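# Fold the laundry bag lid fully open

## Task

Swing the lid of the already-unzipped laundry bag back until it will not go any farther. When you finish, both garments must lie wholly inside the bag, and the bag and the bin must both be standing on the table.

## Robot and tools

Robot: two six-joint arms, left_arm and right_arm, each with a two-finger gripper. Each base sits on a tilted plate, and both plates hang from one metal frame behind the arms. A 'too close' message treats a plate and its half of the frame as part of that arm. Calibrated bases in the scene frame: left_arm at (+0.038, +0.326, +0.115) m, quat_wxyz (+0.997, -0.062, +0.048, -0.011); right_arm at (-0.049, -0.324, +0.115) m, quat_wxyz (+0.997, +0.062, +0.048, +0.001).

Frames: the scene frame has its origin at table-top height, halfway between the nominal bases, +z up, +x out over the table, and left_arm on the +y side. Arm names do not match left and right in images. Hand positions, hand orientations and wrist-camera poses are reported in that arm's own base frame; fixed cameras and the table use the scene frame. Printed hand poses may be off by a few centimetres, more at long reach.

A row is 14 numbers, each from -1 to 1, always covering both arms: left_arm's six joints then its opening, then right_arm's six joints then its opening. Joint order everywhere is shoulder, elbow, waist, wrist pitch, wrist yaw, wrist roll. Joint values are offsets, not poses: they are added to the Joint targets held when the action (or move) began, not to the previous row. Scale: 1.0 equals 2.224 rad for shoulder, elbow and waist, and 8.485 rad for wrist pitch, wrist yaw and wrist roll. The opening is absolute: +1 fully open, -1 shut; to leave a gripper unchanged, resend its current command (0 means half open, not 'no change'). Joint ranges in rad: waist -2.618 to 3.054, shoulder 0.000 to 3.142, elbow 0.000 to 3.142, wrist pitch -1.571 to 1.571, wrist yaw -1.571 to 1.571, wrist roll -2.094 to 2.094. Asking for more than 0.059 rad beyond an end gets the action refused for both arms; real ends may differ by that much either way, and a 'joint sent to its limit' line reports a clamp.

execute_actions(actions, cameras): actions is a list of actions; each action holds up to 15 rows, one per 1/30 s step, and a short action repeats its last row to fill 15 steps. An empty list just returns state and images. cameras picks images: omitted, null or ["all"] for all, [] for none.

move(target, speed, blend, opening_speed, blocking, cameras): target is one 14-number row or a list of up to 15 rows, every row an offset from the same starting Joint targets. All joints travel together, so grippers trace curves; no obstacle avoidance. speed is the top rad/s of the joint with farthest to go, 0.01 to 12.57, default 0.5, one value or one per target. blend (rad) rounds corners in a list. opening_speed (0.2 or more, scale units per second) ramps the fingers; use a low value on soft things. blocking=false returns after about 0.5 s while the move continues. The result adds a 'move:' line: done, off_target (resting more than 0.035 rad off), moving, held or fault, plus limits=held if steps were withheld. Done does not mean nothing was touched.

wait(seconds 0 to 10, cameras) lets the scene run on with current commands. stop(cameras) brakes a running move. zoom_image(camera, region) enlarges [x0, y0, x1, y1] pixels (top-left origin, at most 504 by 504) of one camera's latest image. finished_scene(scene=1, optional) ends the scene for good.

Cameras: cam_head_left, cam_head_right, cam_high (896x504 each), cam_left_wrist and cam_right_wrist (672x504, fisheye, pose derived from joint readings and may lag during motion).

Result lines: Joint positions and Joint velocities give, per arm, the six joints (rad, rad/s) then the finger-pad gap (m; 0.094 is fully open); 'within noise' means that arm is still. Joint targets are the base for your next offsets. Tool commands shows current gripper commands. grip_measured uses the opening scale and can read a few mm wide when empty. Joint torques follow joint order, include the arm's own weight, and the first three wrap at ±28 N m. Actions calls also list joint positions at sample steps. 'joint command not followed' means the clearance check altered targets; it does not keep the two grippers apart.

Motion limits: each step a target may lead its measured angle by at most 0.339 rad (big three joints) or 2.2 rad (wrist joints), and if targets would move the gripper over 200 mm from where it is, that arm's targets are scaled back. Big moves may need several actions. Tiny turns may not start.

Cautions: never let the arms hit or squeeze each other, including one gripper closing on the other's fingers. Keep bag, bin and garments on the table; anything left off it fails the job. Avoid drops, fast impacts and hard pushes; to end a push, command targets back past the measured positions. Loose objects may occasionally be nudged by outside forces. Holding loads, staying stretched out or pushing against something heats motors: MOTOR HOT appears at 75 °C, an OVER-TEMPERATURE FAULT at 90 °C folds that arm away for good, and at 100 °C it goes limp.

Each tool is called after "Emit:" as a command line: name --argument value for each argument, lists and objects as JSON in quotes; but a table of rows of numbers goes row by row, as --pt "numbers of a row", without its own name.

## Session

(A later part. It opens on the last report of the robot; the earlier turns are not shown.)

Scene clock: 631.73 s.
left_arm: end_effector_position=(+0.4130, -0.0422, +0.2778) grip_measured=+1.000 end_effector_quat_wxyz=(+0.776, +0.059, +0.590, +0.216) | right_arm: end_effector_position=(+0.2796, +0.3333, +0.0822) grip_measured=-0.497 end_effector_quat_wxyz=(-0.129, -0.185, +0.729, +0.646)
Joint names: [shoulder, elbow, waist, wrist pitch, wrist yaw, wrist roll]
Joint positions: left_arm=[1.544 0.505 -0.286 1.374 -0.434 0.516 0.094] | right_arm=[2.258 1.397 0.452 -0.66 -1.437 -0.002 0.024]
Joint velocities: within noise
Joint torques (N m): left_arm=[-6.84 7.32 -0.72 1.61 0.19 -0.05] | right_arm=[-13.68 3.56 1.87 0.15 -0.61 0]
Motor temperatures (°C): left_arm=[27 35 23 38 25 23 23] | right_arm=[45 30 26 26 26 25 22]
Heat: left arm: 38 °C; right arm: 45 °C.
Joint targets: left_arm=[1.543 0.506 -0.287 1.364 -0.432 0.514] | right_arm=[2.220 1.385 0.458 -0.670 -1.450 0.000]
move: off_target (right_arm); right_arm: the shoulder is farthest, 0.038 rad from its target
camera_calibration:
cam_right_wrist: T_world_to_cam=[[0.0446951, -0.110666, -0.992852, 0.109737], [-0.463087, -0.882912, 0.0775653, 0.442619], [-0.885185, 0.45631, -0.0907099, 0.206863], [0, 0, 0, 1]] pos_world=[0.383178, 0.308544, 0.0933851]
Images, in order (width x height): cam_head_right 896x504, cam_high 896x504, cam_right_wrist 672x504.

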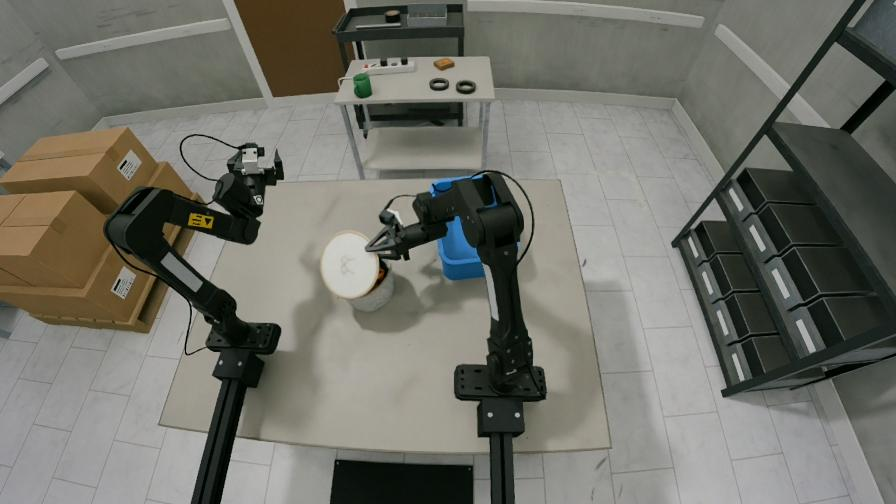

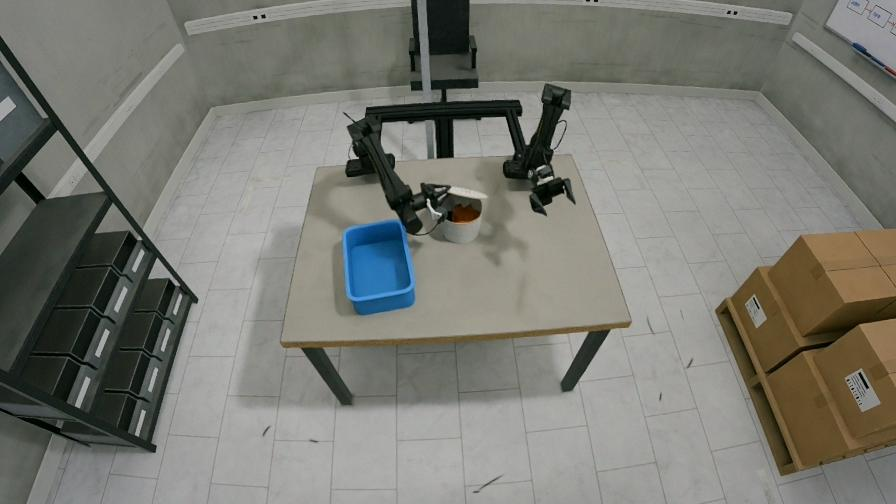

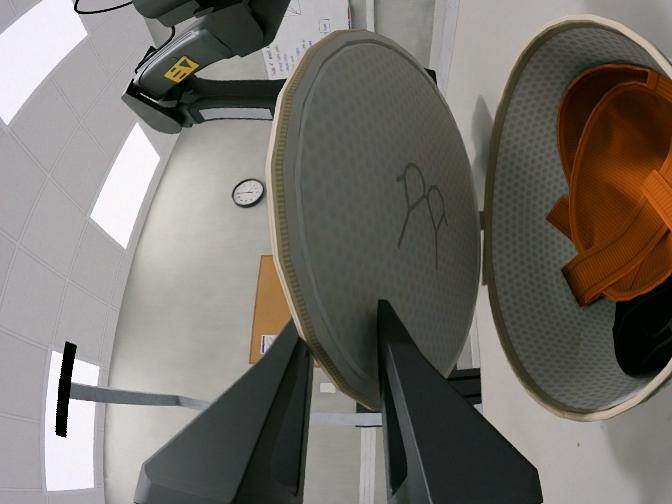

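Emit:
move --target '[0,0,0,0,0,0,1,-0.2136,-0.2536,0.0746,0.0936,0.0530,-0.0554,0.0]' --speed 0.25 --opening_speed 0.3 --cameras '["cam_right_wrist","cam_high","cam_head_right"]'

Emit:
zoom_image --camera "cam_high" --region '[370, 150, 530, 290]'

Scene clock: 681.10 s.
left_arm: end_effector_position=(+0.4130, -0.0422, +0.2778) grip_measured=+1.000 end_effector_quat_wxyz=(+0.776, +0.059, +0.590, +0.216) | right_arm: end_effector_position=(+0.2246, +0.3415, +0.0914) grip_measured=-0.003 end_effector_quat_wxyz=(-0.285, +0.567, -0.615, -0.468)
Joint names: [shoulder, elbow, waist, wrist pitch, wrist yaw, wrist roll]
Joint positions: left_arm=[1.544 0.505 -0.286 1.374 -0.434 0.516 0.094] | right_arm=[1.777 0.836 0.612 0.114 -0.995 -0.461 0.047]
Joint velocities: within noise
Joint torques (N m): left_arm=[-6.82 7.54 -0.81 1.59 0.12 -0.01] | right_arm=[-9.92 3.99 1.91 1.2 -0.41 -0.12]
Motor temperatures (°C): left_arm=[27 35 23 38 25 23 23] | right_arm=[51 30 26 26 27 25 22]
Heat: left arm: 38 °C; right arm: 51 °C.
Joint targets: left_arm=[1.543 0.506 -0.287 1.364 -0.432 0.514] | right_arm=[1.745 0.821 0.624 0.124 -1.000 -0.471]
move: done
camera_calibration:
cam_right_wrist: T_world_to_cam=[[0.948622, 0.0679539, -0.309029, -0.204375], [-0.0835071, -0.88827, -0.451666, 0.388567], [-0.305194, 0.454266, -0.836958, 0.0938679], [0, 0, 0, 1]] pos_world=[0.254971, 0.316399, 0.190908]
Images, in order (width x height): cam_head_right 896x504, cam_high 896x504, cam_right_wrist 672x504.

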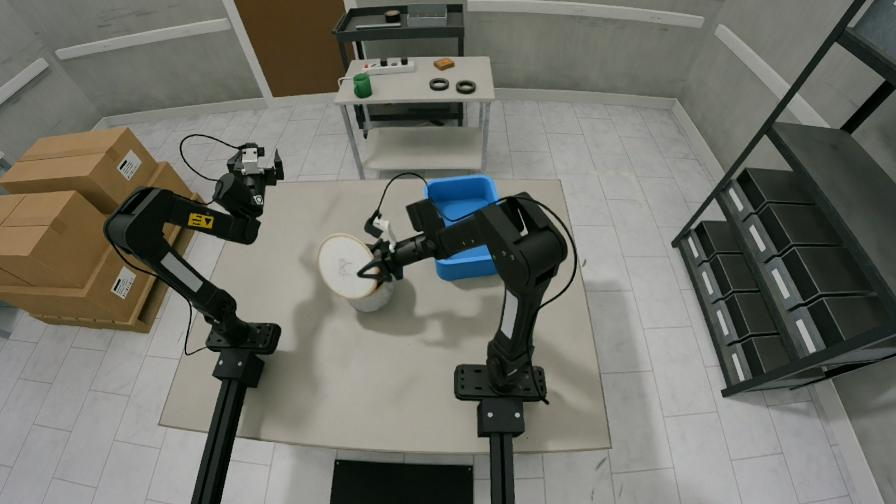

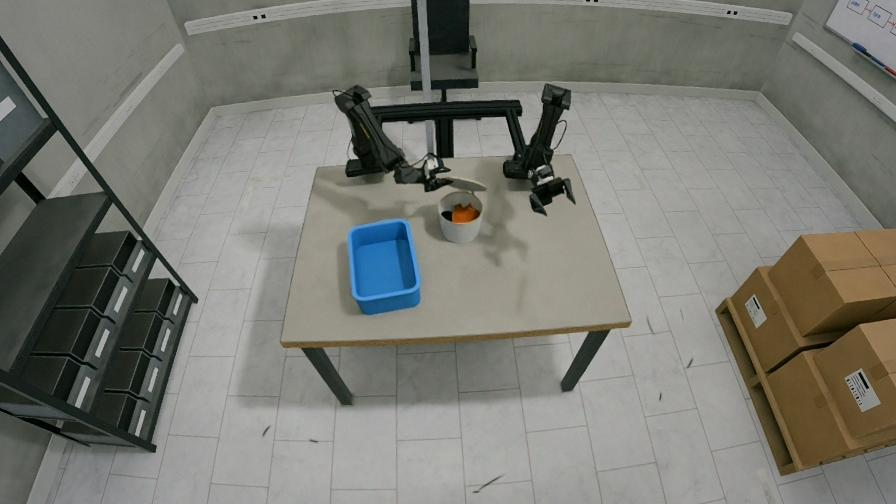

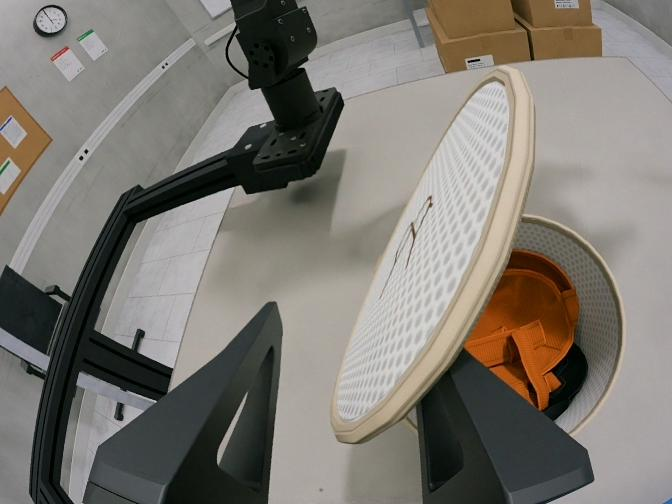

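Scaled by 3.150 from the camera's 896x504 image, which has a finer 1280x720 frame.

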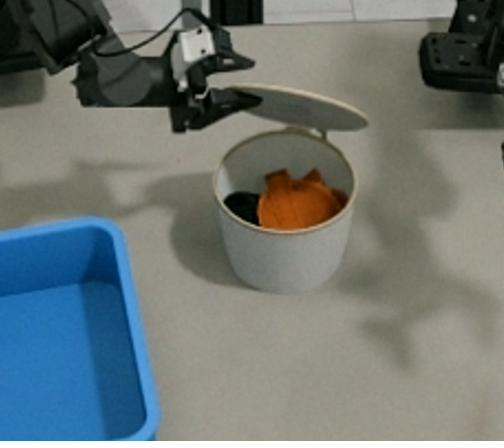

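Emit:
move --target '[0,0,0,0,0,0,1,-0.0027,-0.0656,0.0424,0.0165,0,-0.0625,0.0]' --speed 0.25 --cameras '["cam_right_wrist","cam_high","cam_head_right"]'

Emit:
zoom_image --camera "cam_high" --region '[370, 150, 530, 290]'

Scene clock: 693.03 s.
left_arm: end_effector_position=(+0.4130, -0.0422, +0.2778) grip_measured=+1.000 end_effector_quat_wxyz=(+0.776, +0.059, +0.590, +0.216) | right_arm: end_effector_position=(+0.1716, +0.3443, +0.0662) grip_measured=-0.003 end_effector_quat_wxyz=(-0.380, +0.730, -0.410, -0.394)
Joint names: [shoulder, elbow, waist, wrist pitch, wrist yaw, wrist roll]
Joint positions: left_arm=[1.544 0.505 -0.286 1.374 -0.434 0.516 0.094] | right_arm=[1.771 0.689 0.707 0.256 -0.994 -0.994 0.047]
Joint velocities: within noise
Joint torques (N m): left_arm=[-6.9 7.5 -0.73 1.63 0.18 -0.01] | right_arm=[-9.33 3.64 1.81 1.18 -0.4 -0.07]
Motor temperatures (°C): left_arm=[27 35 23 38 25 23 23] | right_arm=[47 30 26 27 26 25 22]
Heat: left arm: 38 °C; right arm: 47 °C.
Joint targets: left_arm=[1.543 0.506 -0.287 1.364 -0.432 0.514] | right_arm=[1.739 0.675 0.718 0.264 -1.000 -1.001]
move: done
camera_calibration:
cam_right_wrist: T_world_to_cam=[[0.913085, 0.368834, 0.173887, -0.291512], [0.405886, -0.781167, -0.474377, 0.255812], [-0.0391316, 0.503725, -0.862977, -0.00554495], [0, 0, 0, 1]] pos_world=[0.162127, 0.310145, 0.167256]
Images, in order (width x height): cam_head_right 896x504, cam_high 896x504, cam_right_wrist 672x504.

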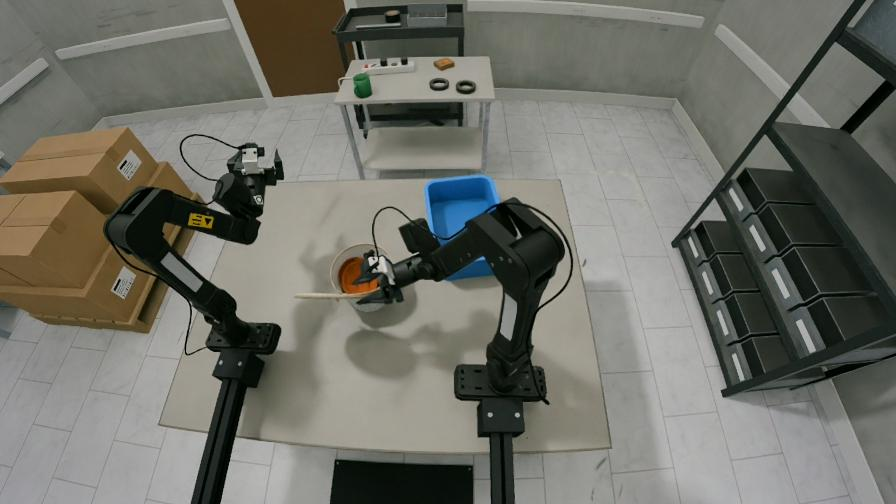

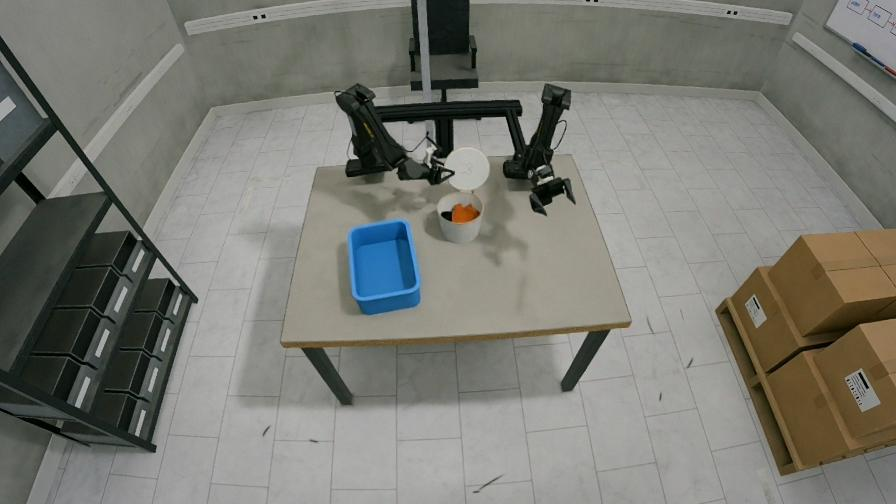

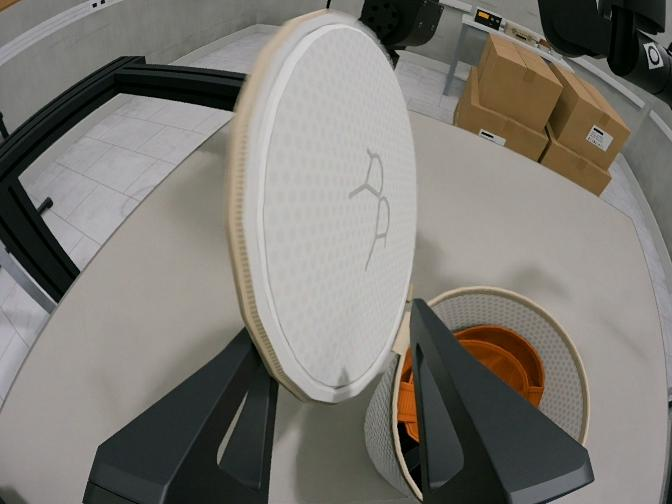

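Scaled by 3.150 from the camera's 896x504 image, which has a finer 1280x720 frame.

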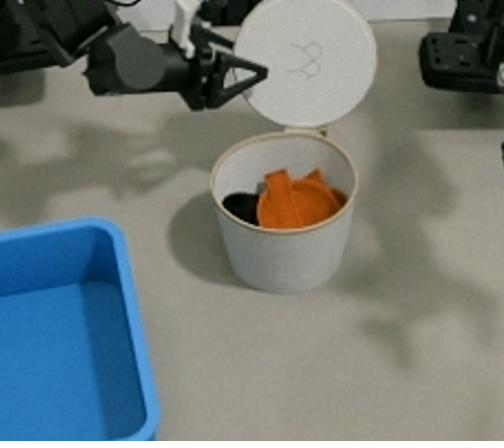

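Emit:
move --target '[0,0,0,0,0,0,1,0.0175,-0.0247,0.0126,0.0111,0,-0.0236,0.0]' --speed 0.2 --cameras '["cam_right_wrist","cam_high","cam_head_right"]'

Emit:
zoom_image --camera "cam_high" --region '[370, 150, 530, 290]'

Scene clock: 706.53 s.
left_arm: end_effector_position=(+0.4130, -0.0422, +0.2778) grip_measured=+1.000 end_effector_quat_wxyz=(+0.776, +0.059, +0.590, +0.216) | right_arm: end_effector_position=(+0.1574, +0.3450, +0.0617) grip_measured=-0.003 end_effector_quat_wxyz=(-0.428, +0.772, -0.313, -0.352)
Joint names: [shoulder, elbow, waist, wrist pitch, wrist yaw, wrist roll]
Joint positions: left_arm=[1.544 0.505 -0.286 1.374 -0.434 0.516 0.094] | right_arm=[1.771 0.634 0.735 0.351 -0.994 -1.195 0.047]
Joint velocities: within noise
Joint torques (N m): left_arm=[-6.97 7.23 -0.69 1.67 0.13 -0.03] | right_arm=[-6.04 3.49 1.77 1.18 -0.38 -0.01]
Motor temperatures (°C): left_arm=[27 35 23 38 25 23 23] | right_arm=[44 30 26 27 26 25 22]
Heat: left arm: 38 °C; right arm: 44 °C.
Joint targets: left_arm=[1.543 0.506 -0.287 1.364 -0.432 0.514] | right_arm=[1.778 0.620 0.747 0.358 -1.000 -1.201]
move: done
camera_calibration:
cam_right_wrist: T_world_to_cam=[[0.811343, 0.439422, 0.385527, -0.299443], [0.579477, -0.691441, -0.431412, 0.199113], [0.076997, 0.573427, -0.81563, -0.0555947], [0, 0, 0, 1]] pos_world=[0.131851, 0.301136, 0.155998]
Images, in order (width x height): cam_head_right 896x504, cam_high 896x504, cam_right_wrist 672x504.

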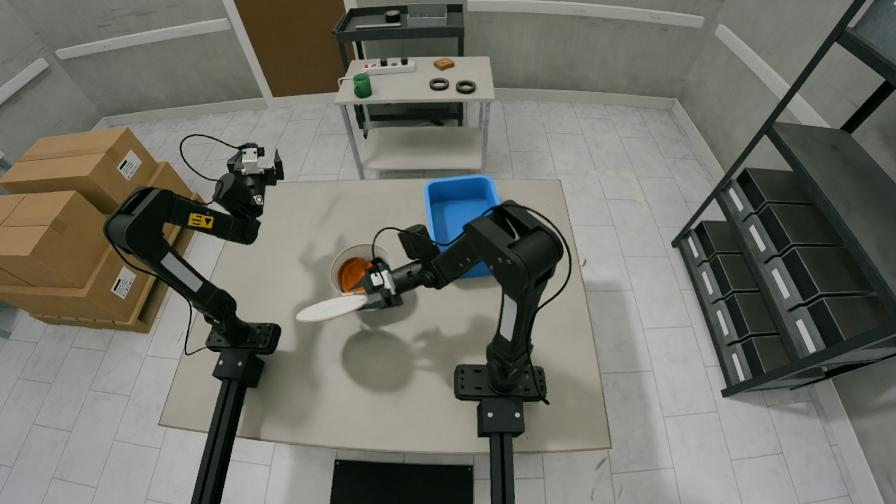

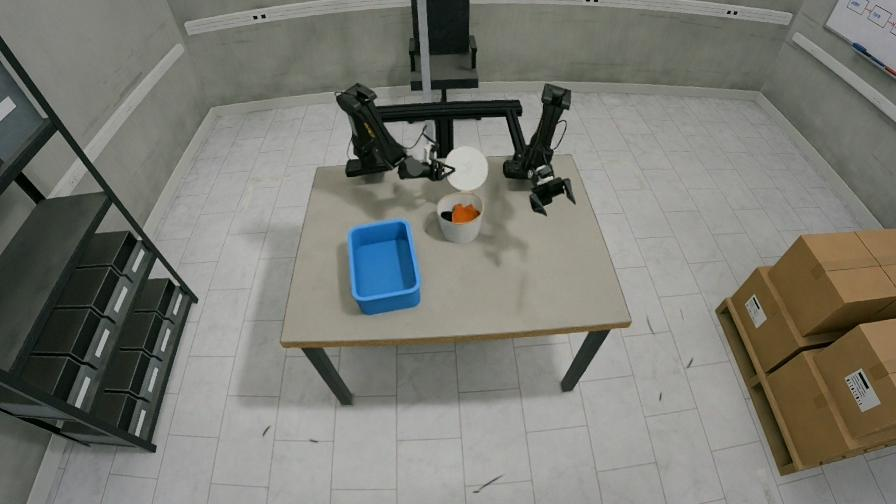

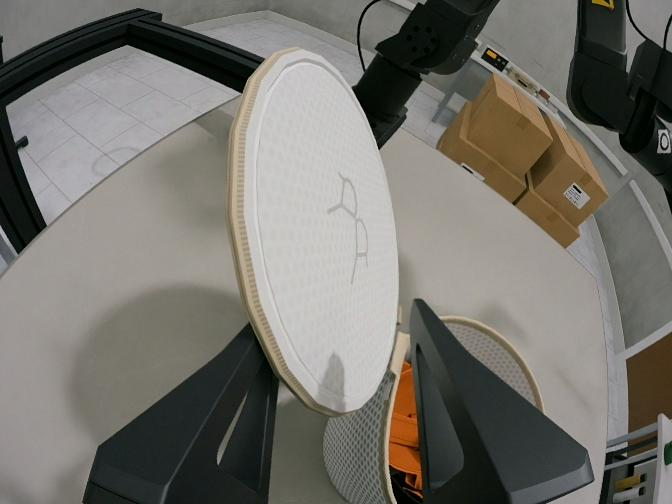

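Scaled by 3.150 from the camera's 896x504 image, which has a finer 1280x720 frame.

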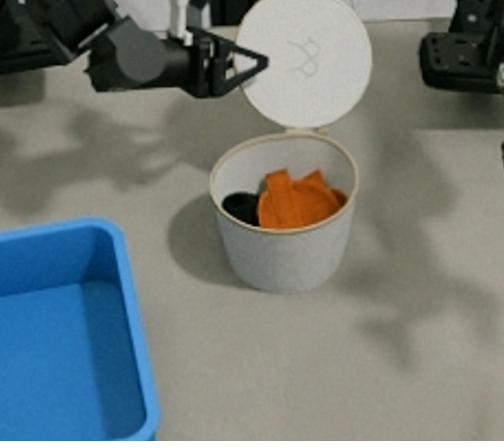

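Emit:
move --pt "0 0 0 0 0 0 1 0.0175 -0.0252 0.0121 0.0112 0 -0.0246 0.0" --pt "0 0 0 0 0 0 1 0.0576 -0.0418 0.0198 0.0262 0 -0.0589 0.0" --speed 0.2 --cameras '["cam_right_wrist","cam_high","cam_head_right"]'

Emit:
zoom_image --camera "cam_high" --region '[370, 150, 530, 290]'

Emit:
zoom_image --camera "cam_head_right" --region '[270, 210, 430, 350]'

Scene clock: 734.60 s.
left_arm: end_effector_position=(+0.4130, -0.0422, +0.2778) grip_measured=+1.000 end_effector_quat_wxyz=(+0.776, +0.059, +0.590, +0.216) | right_arm: end_effector_position=(+0.1322, +0.3417, +0.0253) grip_measured=-0.003 end_effector_quat_wxyz=(-0.499, +0.827, -0.091, -0.244)
Joint names: [shoulder, elbow, waist, wrist pitch, wrist yaw, wrist roll]
Joint positions: left_arm=[1.544 0.505 -0.286 1.374 -0.434 0.516 0.094] | right_arm=[1.892 0.539 0.779 0.574 -0.994 -1.697 0.047]
Joint velocities: within noise
Joint torques (N m): left_arm=[-6.84 7.46 -0.65 1.58 0.17 -0.01] | right_arm=[-5.56 2.76 1.78 1.2 -0.38 -0.04]
Motor temperatures (°C): left_arm=[27 35 23 38 25 23 23] | right_arm=[41 29 26 28 26 25 22]
Heat: left arm: 38 °C; right arm: 41 °C.
Joint targets: left_arm=[1.543 0.506 -0.287 1.364 -0.432 0.514] | right_arm=[1.906 0.527 0.790 0.580 -1.000 -1.701]
move: done
camera_calibration:
cam_right_wrist: T_world_to_cam=[[0.43985, 0.501916, 0.744723, -0.244832], [0.862148, -0.468182, -0.193667, 0.0761638], [0.251461, 0.727246, -0.638655, -0.161631], [0, 0, 0, 1]] pos_world=[0.0826689, 0.276089, 0.093856]
Images, in order (width x height): cam_head_right 896x504, cam_high 896x504, cam_right_wrist 672x504.

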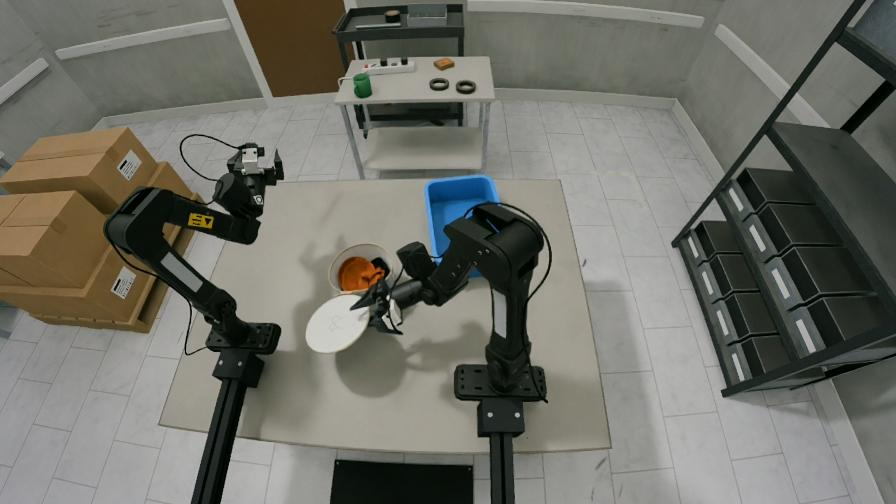

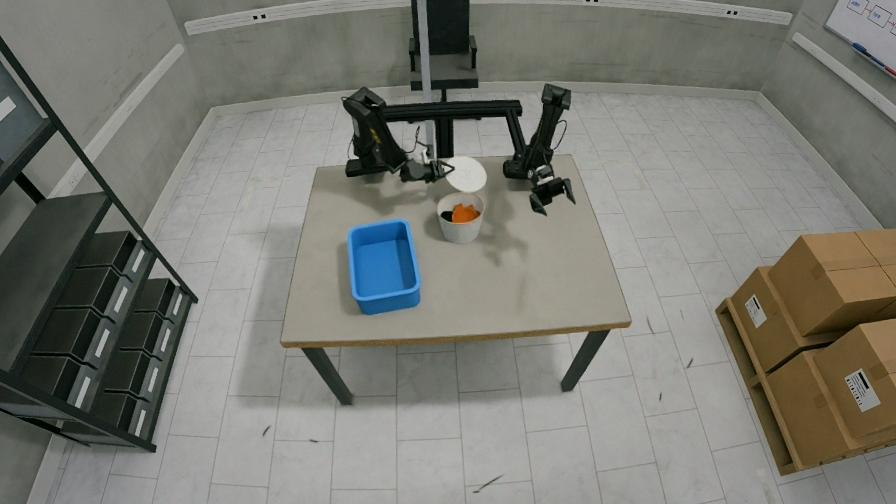

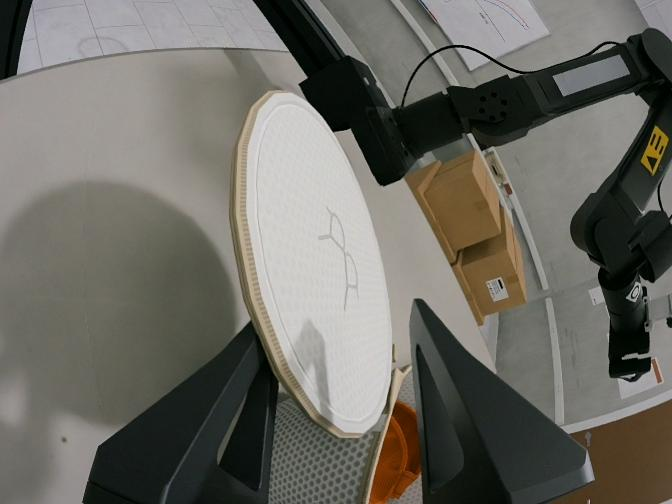

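Scaled by 3.150 from the camera's 896x504 image, which has a finer 1280x720 frame.

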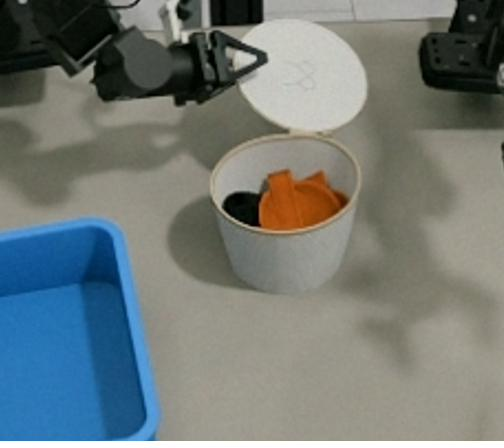

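Scaled by 3.150 from the camera's 896x504 image, which has a finer 1280x720 frame.

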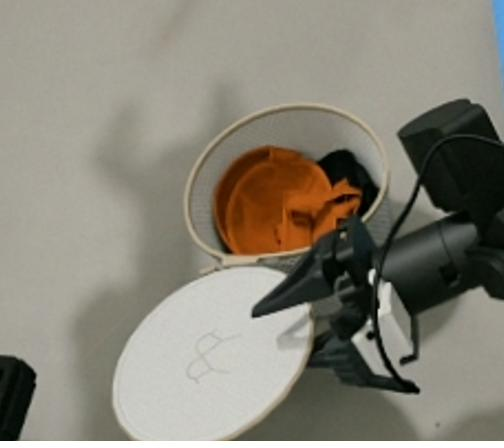

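Emit:
move --pt "0 0 0 0 0 0 1 0.0400 -0.0171 0.0085 0.0148 0 -0.0364 0.0" --pt "0 0 0 0 0 0 1 0.0825 -0.0190 0.0070 0.0265 0 -0.0400 0.0" --speed 0.2 --cameras '["cam_right_wrist","cam_high","cam_head_right"]'

Emit:
zoom_image --camera "cam_high" --region '[370, 150, 530, 290]'

Emit:
zoom_image --camera "cam_head_right" --region '[270, 210, 430, 350]'

Scene clock: 747.83 s.
left_arm: end_effector_position=(+0.4130, -0.0422, +0.2778) grip_measured=+1.000 end_effector_quat_wxyz=(+0.776, +0.059, +0.590, +0.216) | right_arm: end_effector_position=(+0.1194, +0.3373, -0.0133) grip_measured=-0.003 end_effector_quat_wxyz=(-0.532, +0.830, +0.058, -0.160)
Joint names: [shoulder, elbow, waist, wrist pitch, wrist yaw, wrist roll]
Joint positions: left_arm=[1.544 0.505 -0.286 1.374 -0.434 0.516 0.094] | right_arm=[2.074 0.495 0.797 0.801 -0.993 -2.038 0.047]
Joint velocities: within noise
Joint torques (N m): left_arm=[-6.75 7.58 -0.49 1.59 0.12 0.01] | right_arm=[-5.87 1.81 1.61 1.21 -0.38 -0.04]
Motor temperatures (°C): left_arm=[27 35 23 38 25 23 23] | right_arm=[41 29 26 28 26 25 22]
Heat: left arm: 38 °C; right arm: 41 °C.
Joint targets: left_arm=[1.543 0.506 -0.287 1.364 -0.432 0.514] | right_arm=[2.089 0.485 0.806 0.805 -1.000 -2.040]
move: done
camera_calibration:
cam_right_wrist: T_world_to_cam=[[0.125444, 0.45496, 0.881632, -0.152924], [0.945437, -0.324153, 0.0327547, 0.0221332], [0.300686, 0.829419, -0.470799, -0.217925], [0, 0, 0, 1]] pos_world=[0.0637848, 0.2575, 0.0314987]
Images, in order (width x height): cam_head_right 896x504, cam_high 896x504, cam_right_wrist 672x504.

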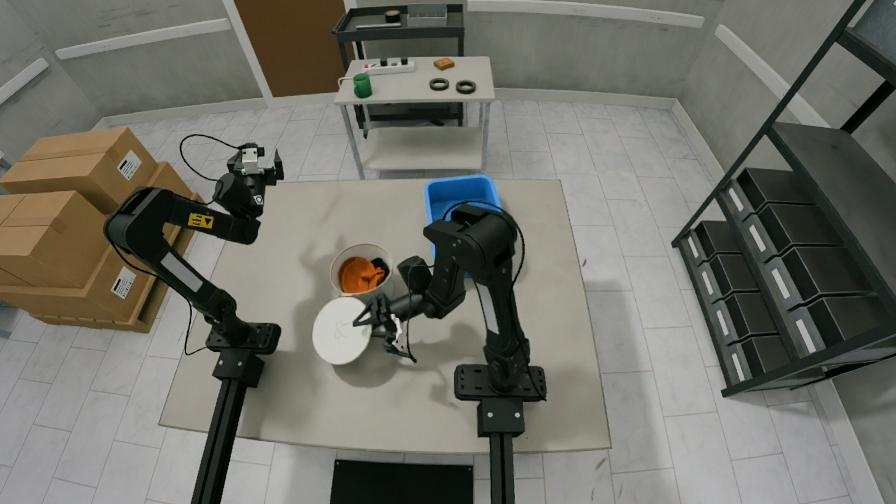

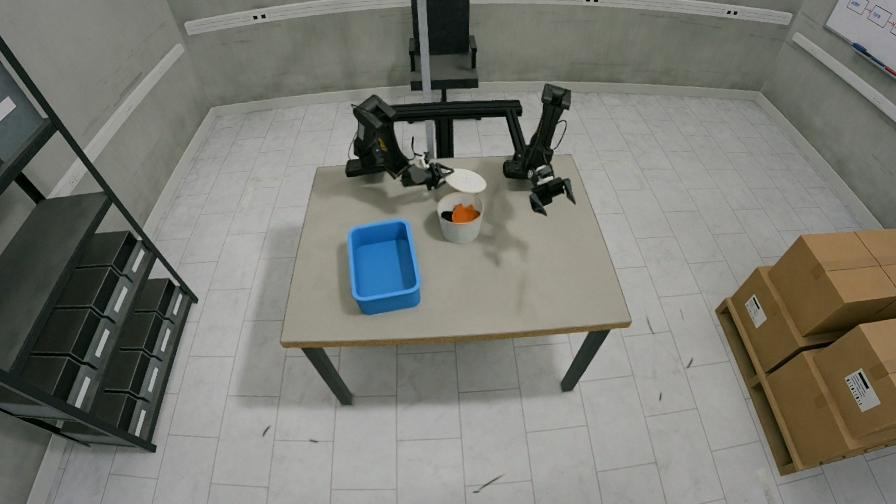

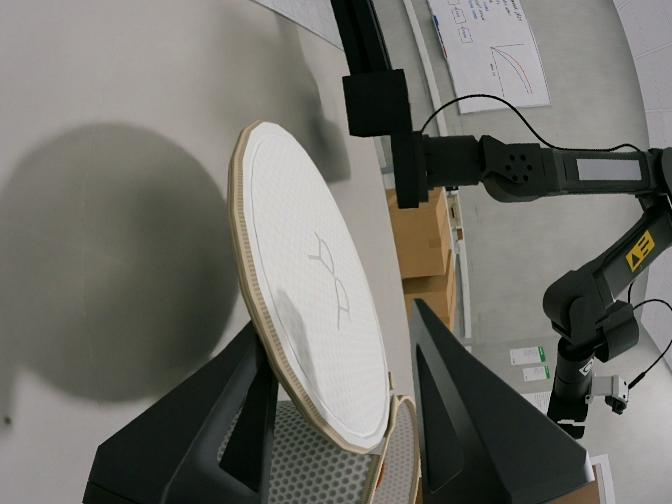

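Scaled by 3.150 from the camera's 896x504 image, which has a finer 1280x720 frame.

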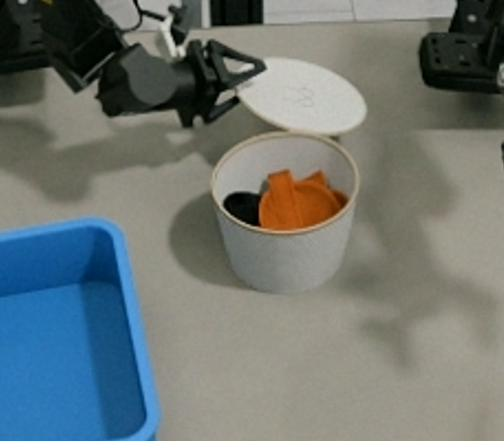

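Scaled by 3.150 from the camera's 896x504 image, which has a finer 1280x720 frame.

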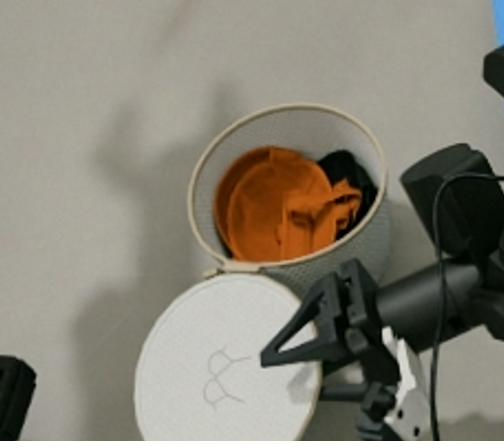

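Emit:
move --target '[0,0,0,0,0,0,1,0.0427,-0.0013,-0.0013,0.0114,0,0,0.2]' --speed 0.2 --opening_speed 0.5 --cameras '["cam_right_wrist","cam_high","cam_head_right"]'

Emit:
zoom_image --camera "cam_high" --region '[370, 150, 530, 290]'

Scene clock: 761.07 s.
left_arm: end_effector_position=(+0.4130, -0.0422, +0.2778) grip_measured=+1.000 end_effector_quat_wxyz=(+0.776, +0.059, +0.590, +0.216) | right_arm: end_effector_position=(+0.1181, +0.3359, -0.0306) grip_measured=+0.197 end_effector_quat_wxyz=(-0.532, +0.829, +0.059, -0.159)
Joint names: [shoulder, elbow, waist, wrist pitch, wrist yaw, wrist roll]
Joint positions: left_arm=[1.544 0.505 -0.286 1.374 -0.434 0.516 0.094] | right_arm=[2.169 0.495 0.797 0.897 -0.992 -2.039 0.056]
Joint velocities: within noise
Joint torques (N m): left_arm=[-6.97 7.47 -0.58 1.64 0.17 -0.02] | right_arm=[-6.04 1.1 1.43 1.16 -0.39 -0.03]
Motor temperatures (°C): left_arm=[27 35 23 38 25 23 23] | right_arm=[40 29 26 28 26 25 22]
Heat: left arm: 38 °C; right arm: 40 °C.
Joint targets: left_arm=[1.543 0.506 -0.287 1.364 -0.432 0.514] | right_arm=[2.184 0.482 0.803 0.902 -1.000 -2.040]
move: done
camera_calibration:
cam_right_wrist: T_world_to_cam=[[0.123439, 0.45389, 0.882466, -0.136397], [0.945293, -0.32438, 0.034616, 0.0235188], [0.301967, 0.829916, -0.4691, -0.224797], [0, 0, 0, 1]] pos_world=[0.0624855, 0.2561, 0.014099]
Images, in order (width x height): cam_head_right 896x504, cam_high 896x504, cam_right_wrist 672x504.

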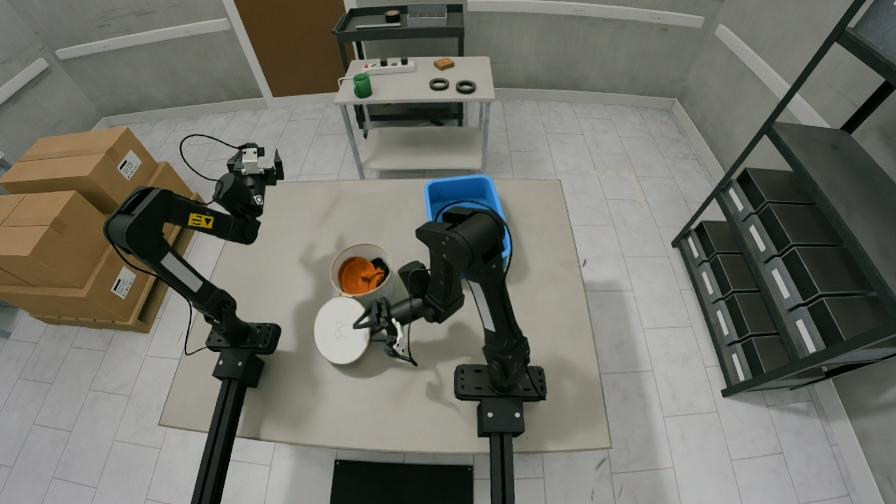

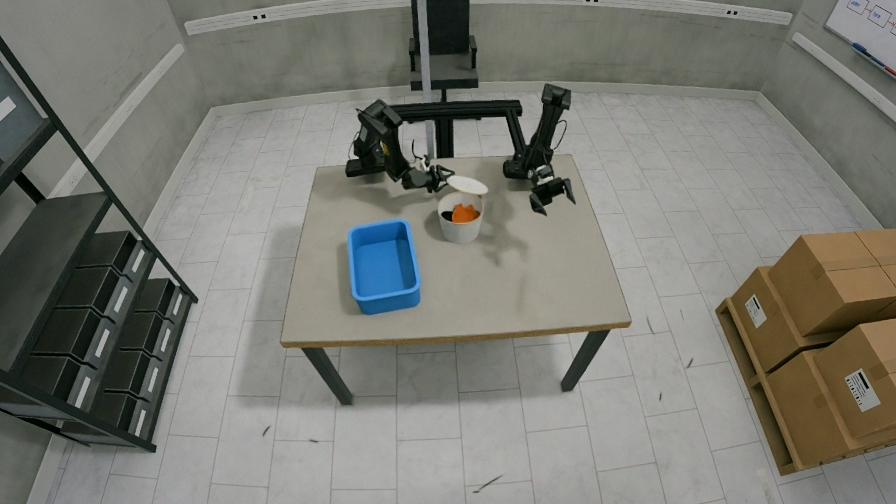

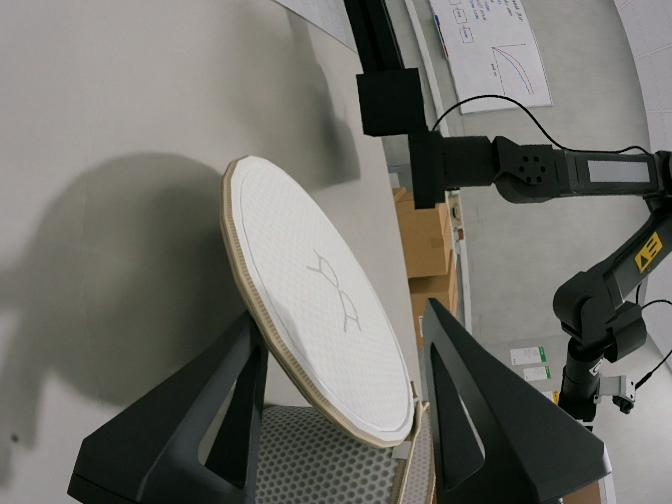

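Scaled by 3.150 from the camera's 896x504 image, which has a finer 1280x720 frame.

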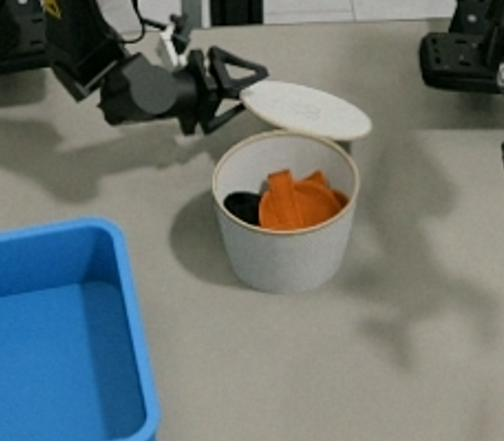

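Emit:
move --target '[0,0,0,0,0,0,1,0.0420,0.0108,-0.0112,0.0080,0,0,0.2]' --speed 0.2 --cameras '["cam_right_wrist","cam_high","cam_head_right"]'

Emit:
zoom_image --camera "cam_high" --region '[370, 150, 530, 290]'

Emit:
zoom_image --camera "cam_head_right" --region '[290, 230, 450, 370]'

Scene clock: 771.43 s.
left_arm: end_effector_position=(+0.4130, -0.0422, +0.2778) grip_measured=+1.000 end_effector_quat_wxyz=(+0.776, +0.059, +0.590, +0.216) | right_arm: end_effector_position=(+0.1178, +0.3299, -0.0501) grip_measured=+0.197 end_effector_quat_wxyz=(-0.527, +0.833, +0.048, -0.163)
Joint names: [shoulder, elbow, waist, wrist pitch, wrist yaw, wrist roll]
Joint positions: left_arm=[1.544 0.505 -0.286 1.374 -0.434 0.516 0.094] | right_arm=[2.261 0.495 0.784 0.967 -0.992 -2.039 0.056]
Joint velocities: within noise
Joint torques (N m): left_arm=[-7.02 7.51 -0.75 1.59 0.14 -0.09] | right_arm=[-6.15 2.52 0.55 1.16 -0.4 -0.03]
Motor temperatures (°C): left_arm=[27 35 23 38 25 23 23] | right_arm=[40 29 26 28 26 25 22]
Heat: left arm: 38 °C; right arm: 40 °C.
Joint targets: left_arm=[1.543 0.506 -0.287 1.364 -0.432 0.514] | right_arm=[2.277 0.506 0.778 0.970 -1.000 -2.040]
move: done
camera_calibration:
cam_right_wrist: T_world_to_cam=[[0.143097, 0.466229, 0.873014, -0.123229], [0.941608, -0.335783, 0.0249828, 0.0262865], [0.304791, 0.818462, -0.487055, -0.226274], [0, 0, 0, 1]] pos_world=[0.0618486, 0.251477, -0.00328407]
Images, in order (width x height): cam_head_right 896x504, cam_high 896x504, cam_right_wrist 672x504.

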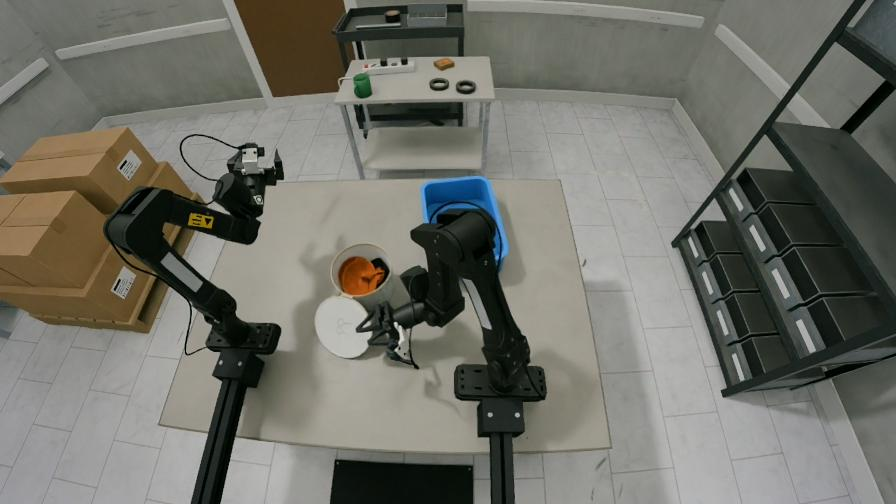

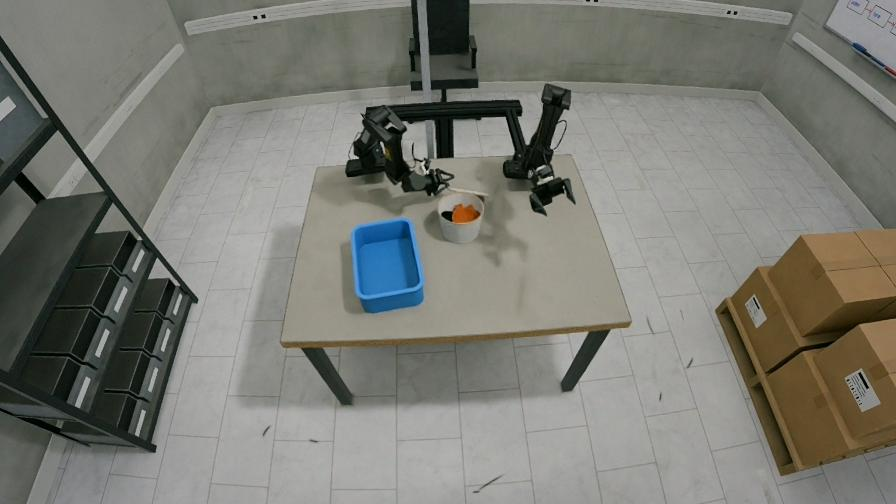

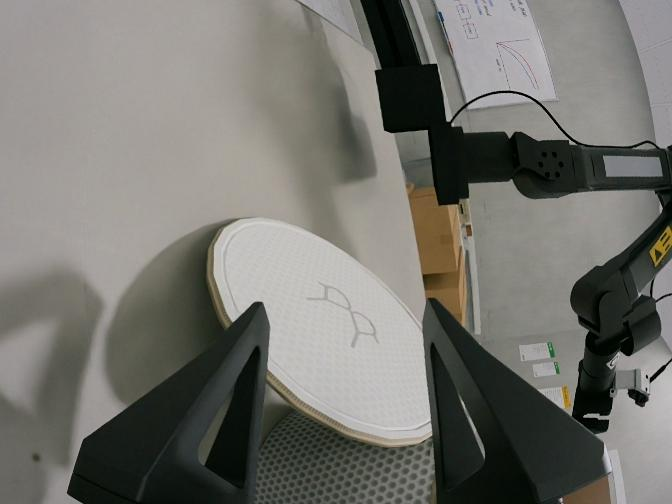

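Scaled by 3.150 from the camera's 896x504 image, which has a finer 1280x720 frame.

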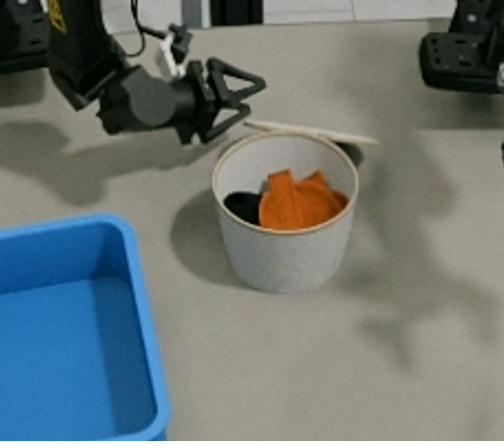

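Scaled by 3.150 from the camera's 896x504 image, which has a finer 1280x720 frame.

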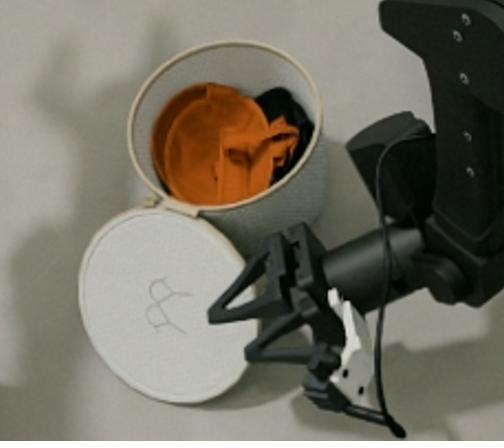

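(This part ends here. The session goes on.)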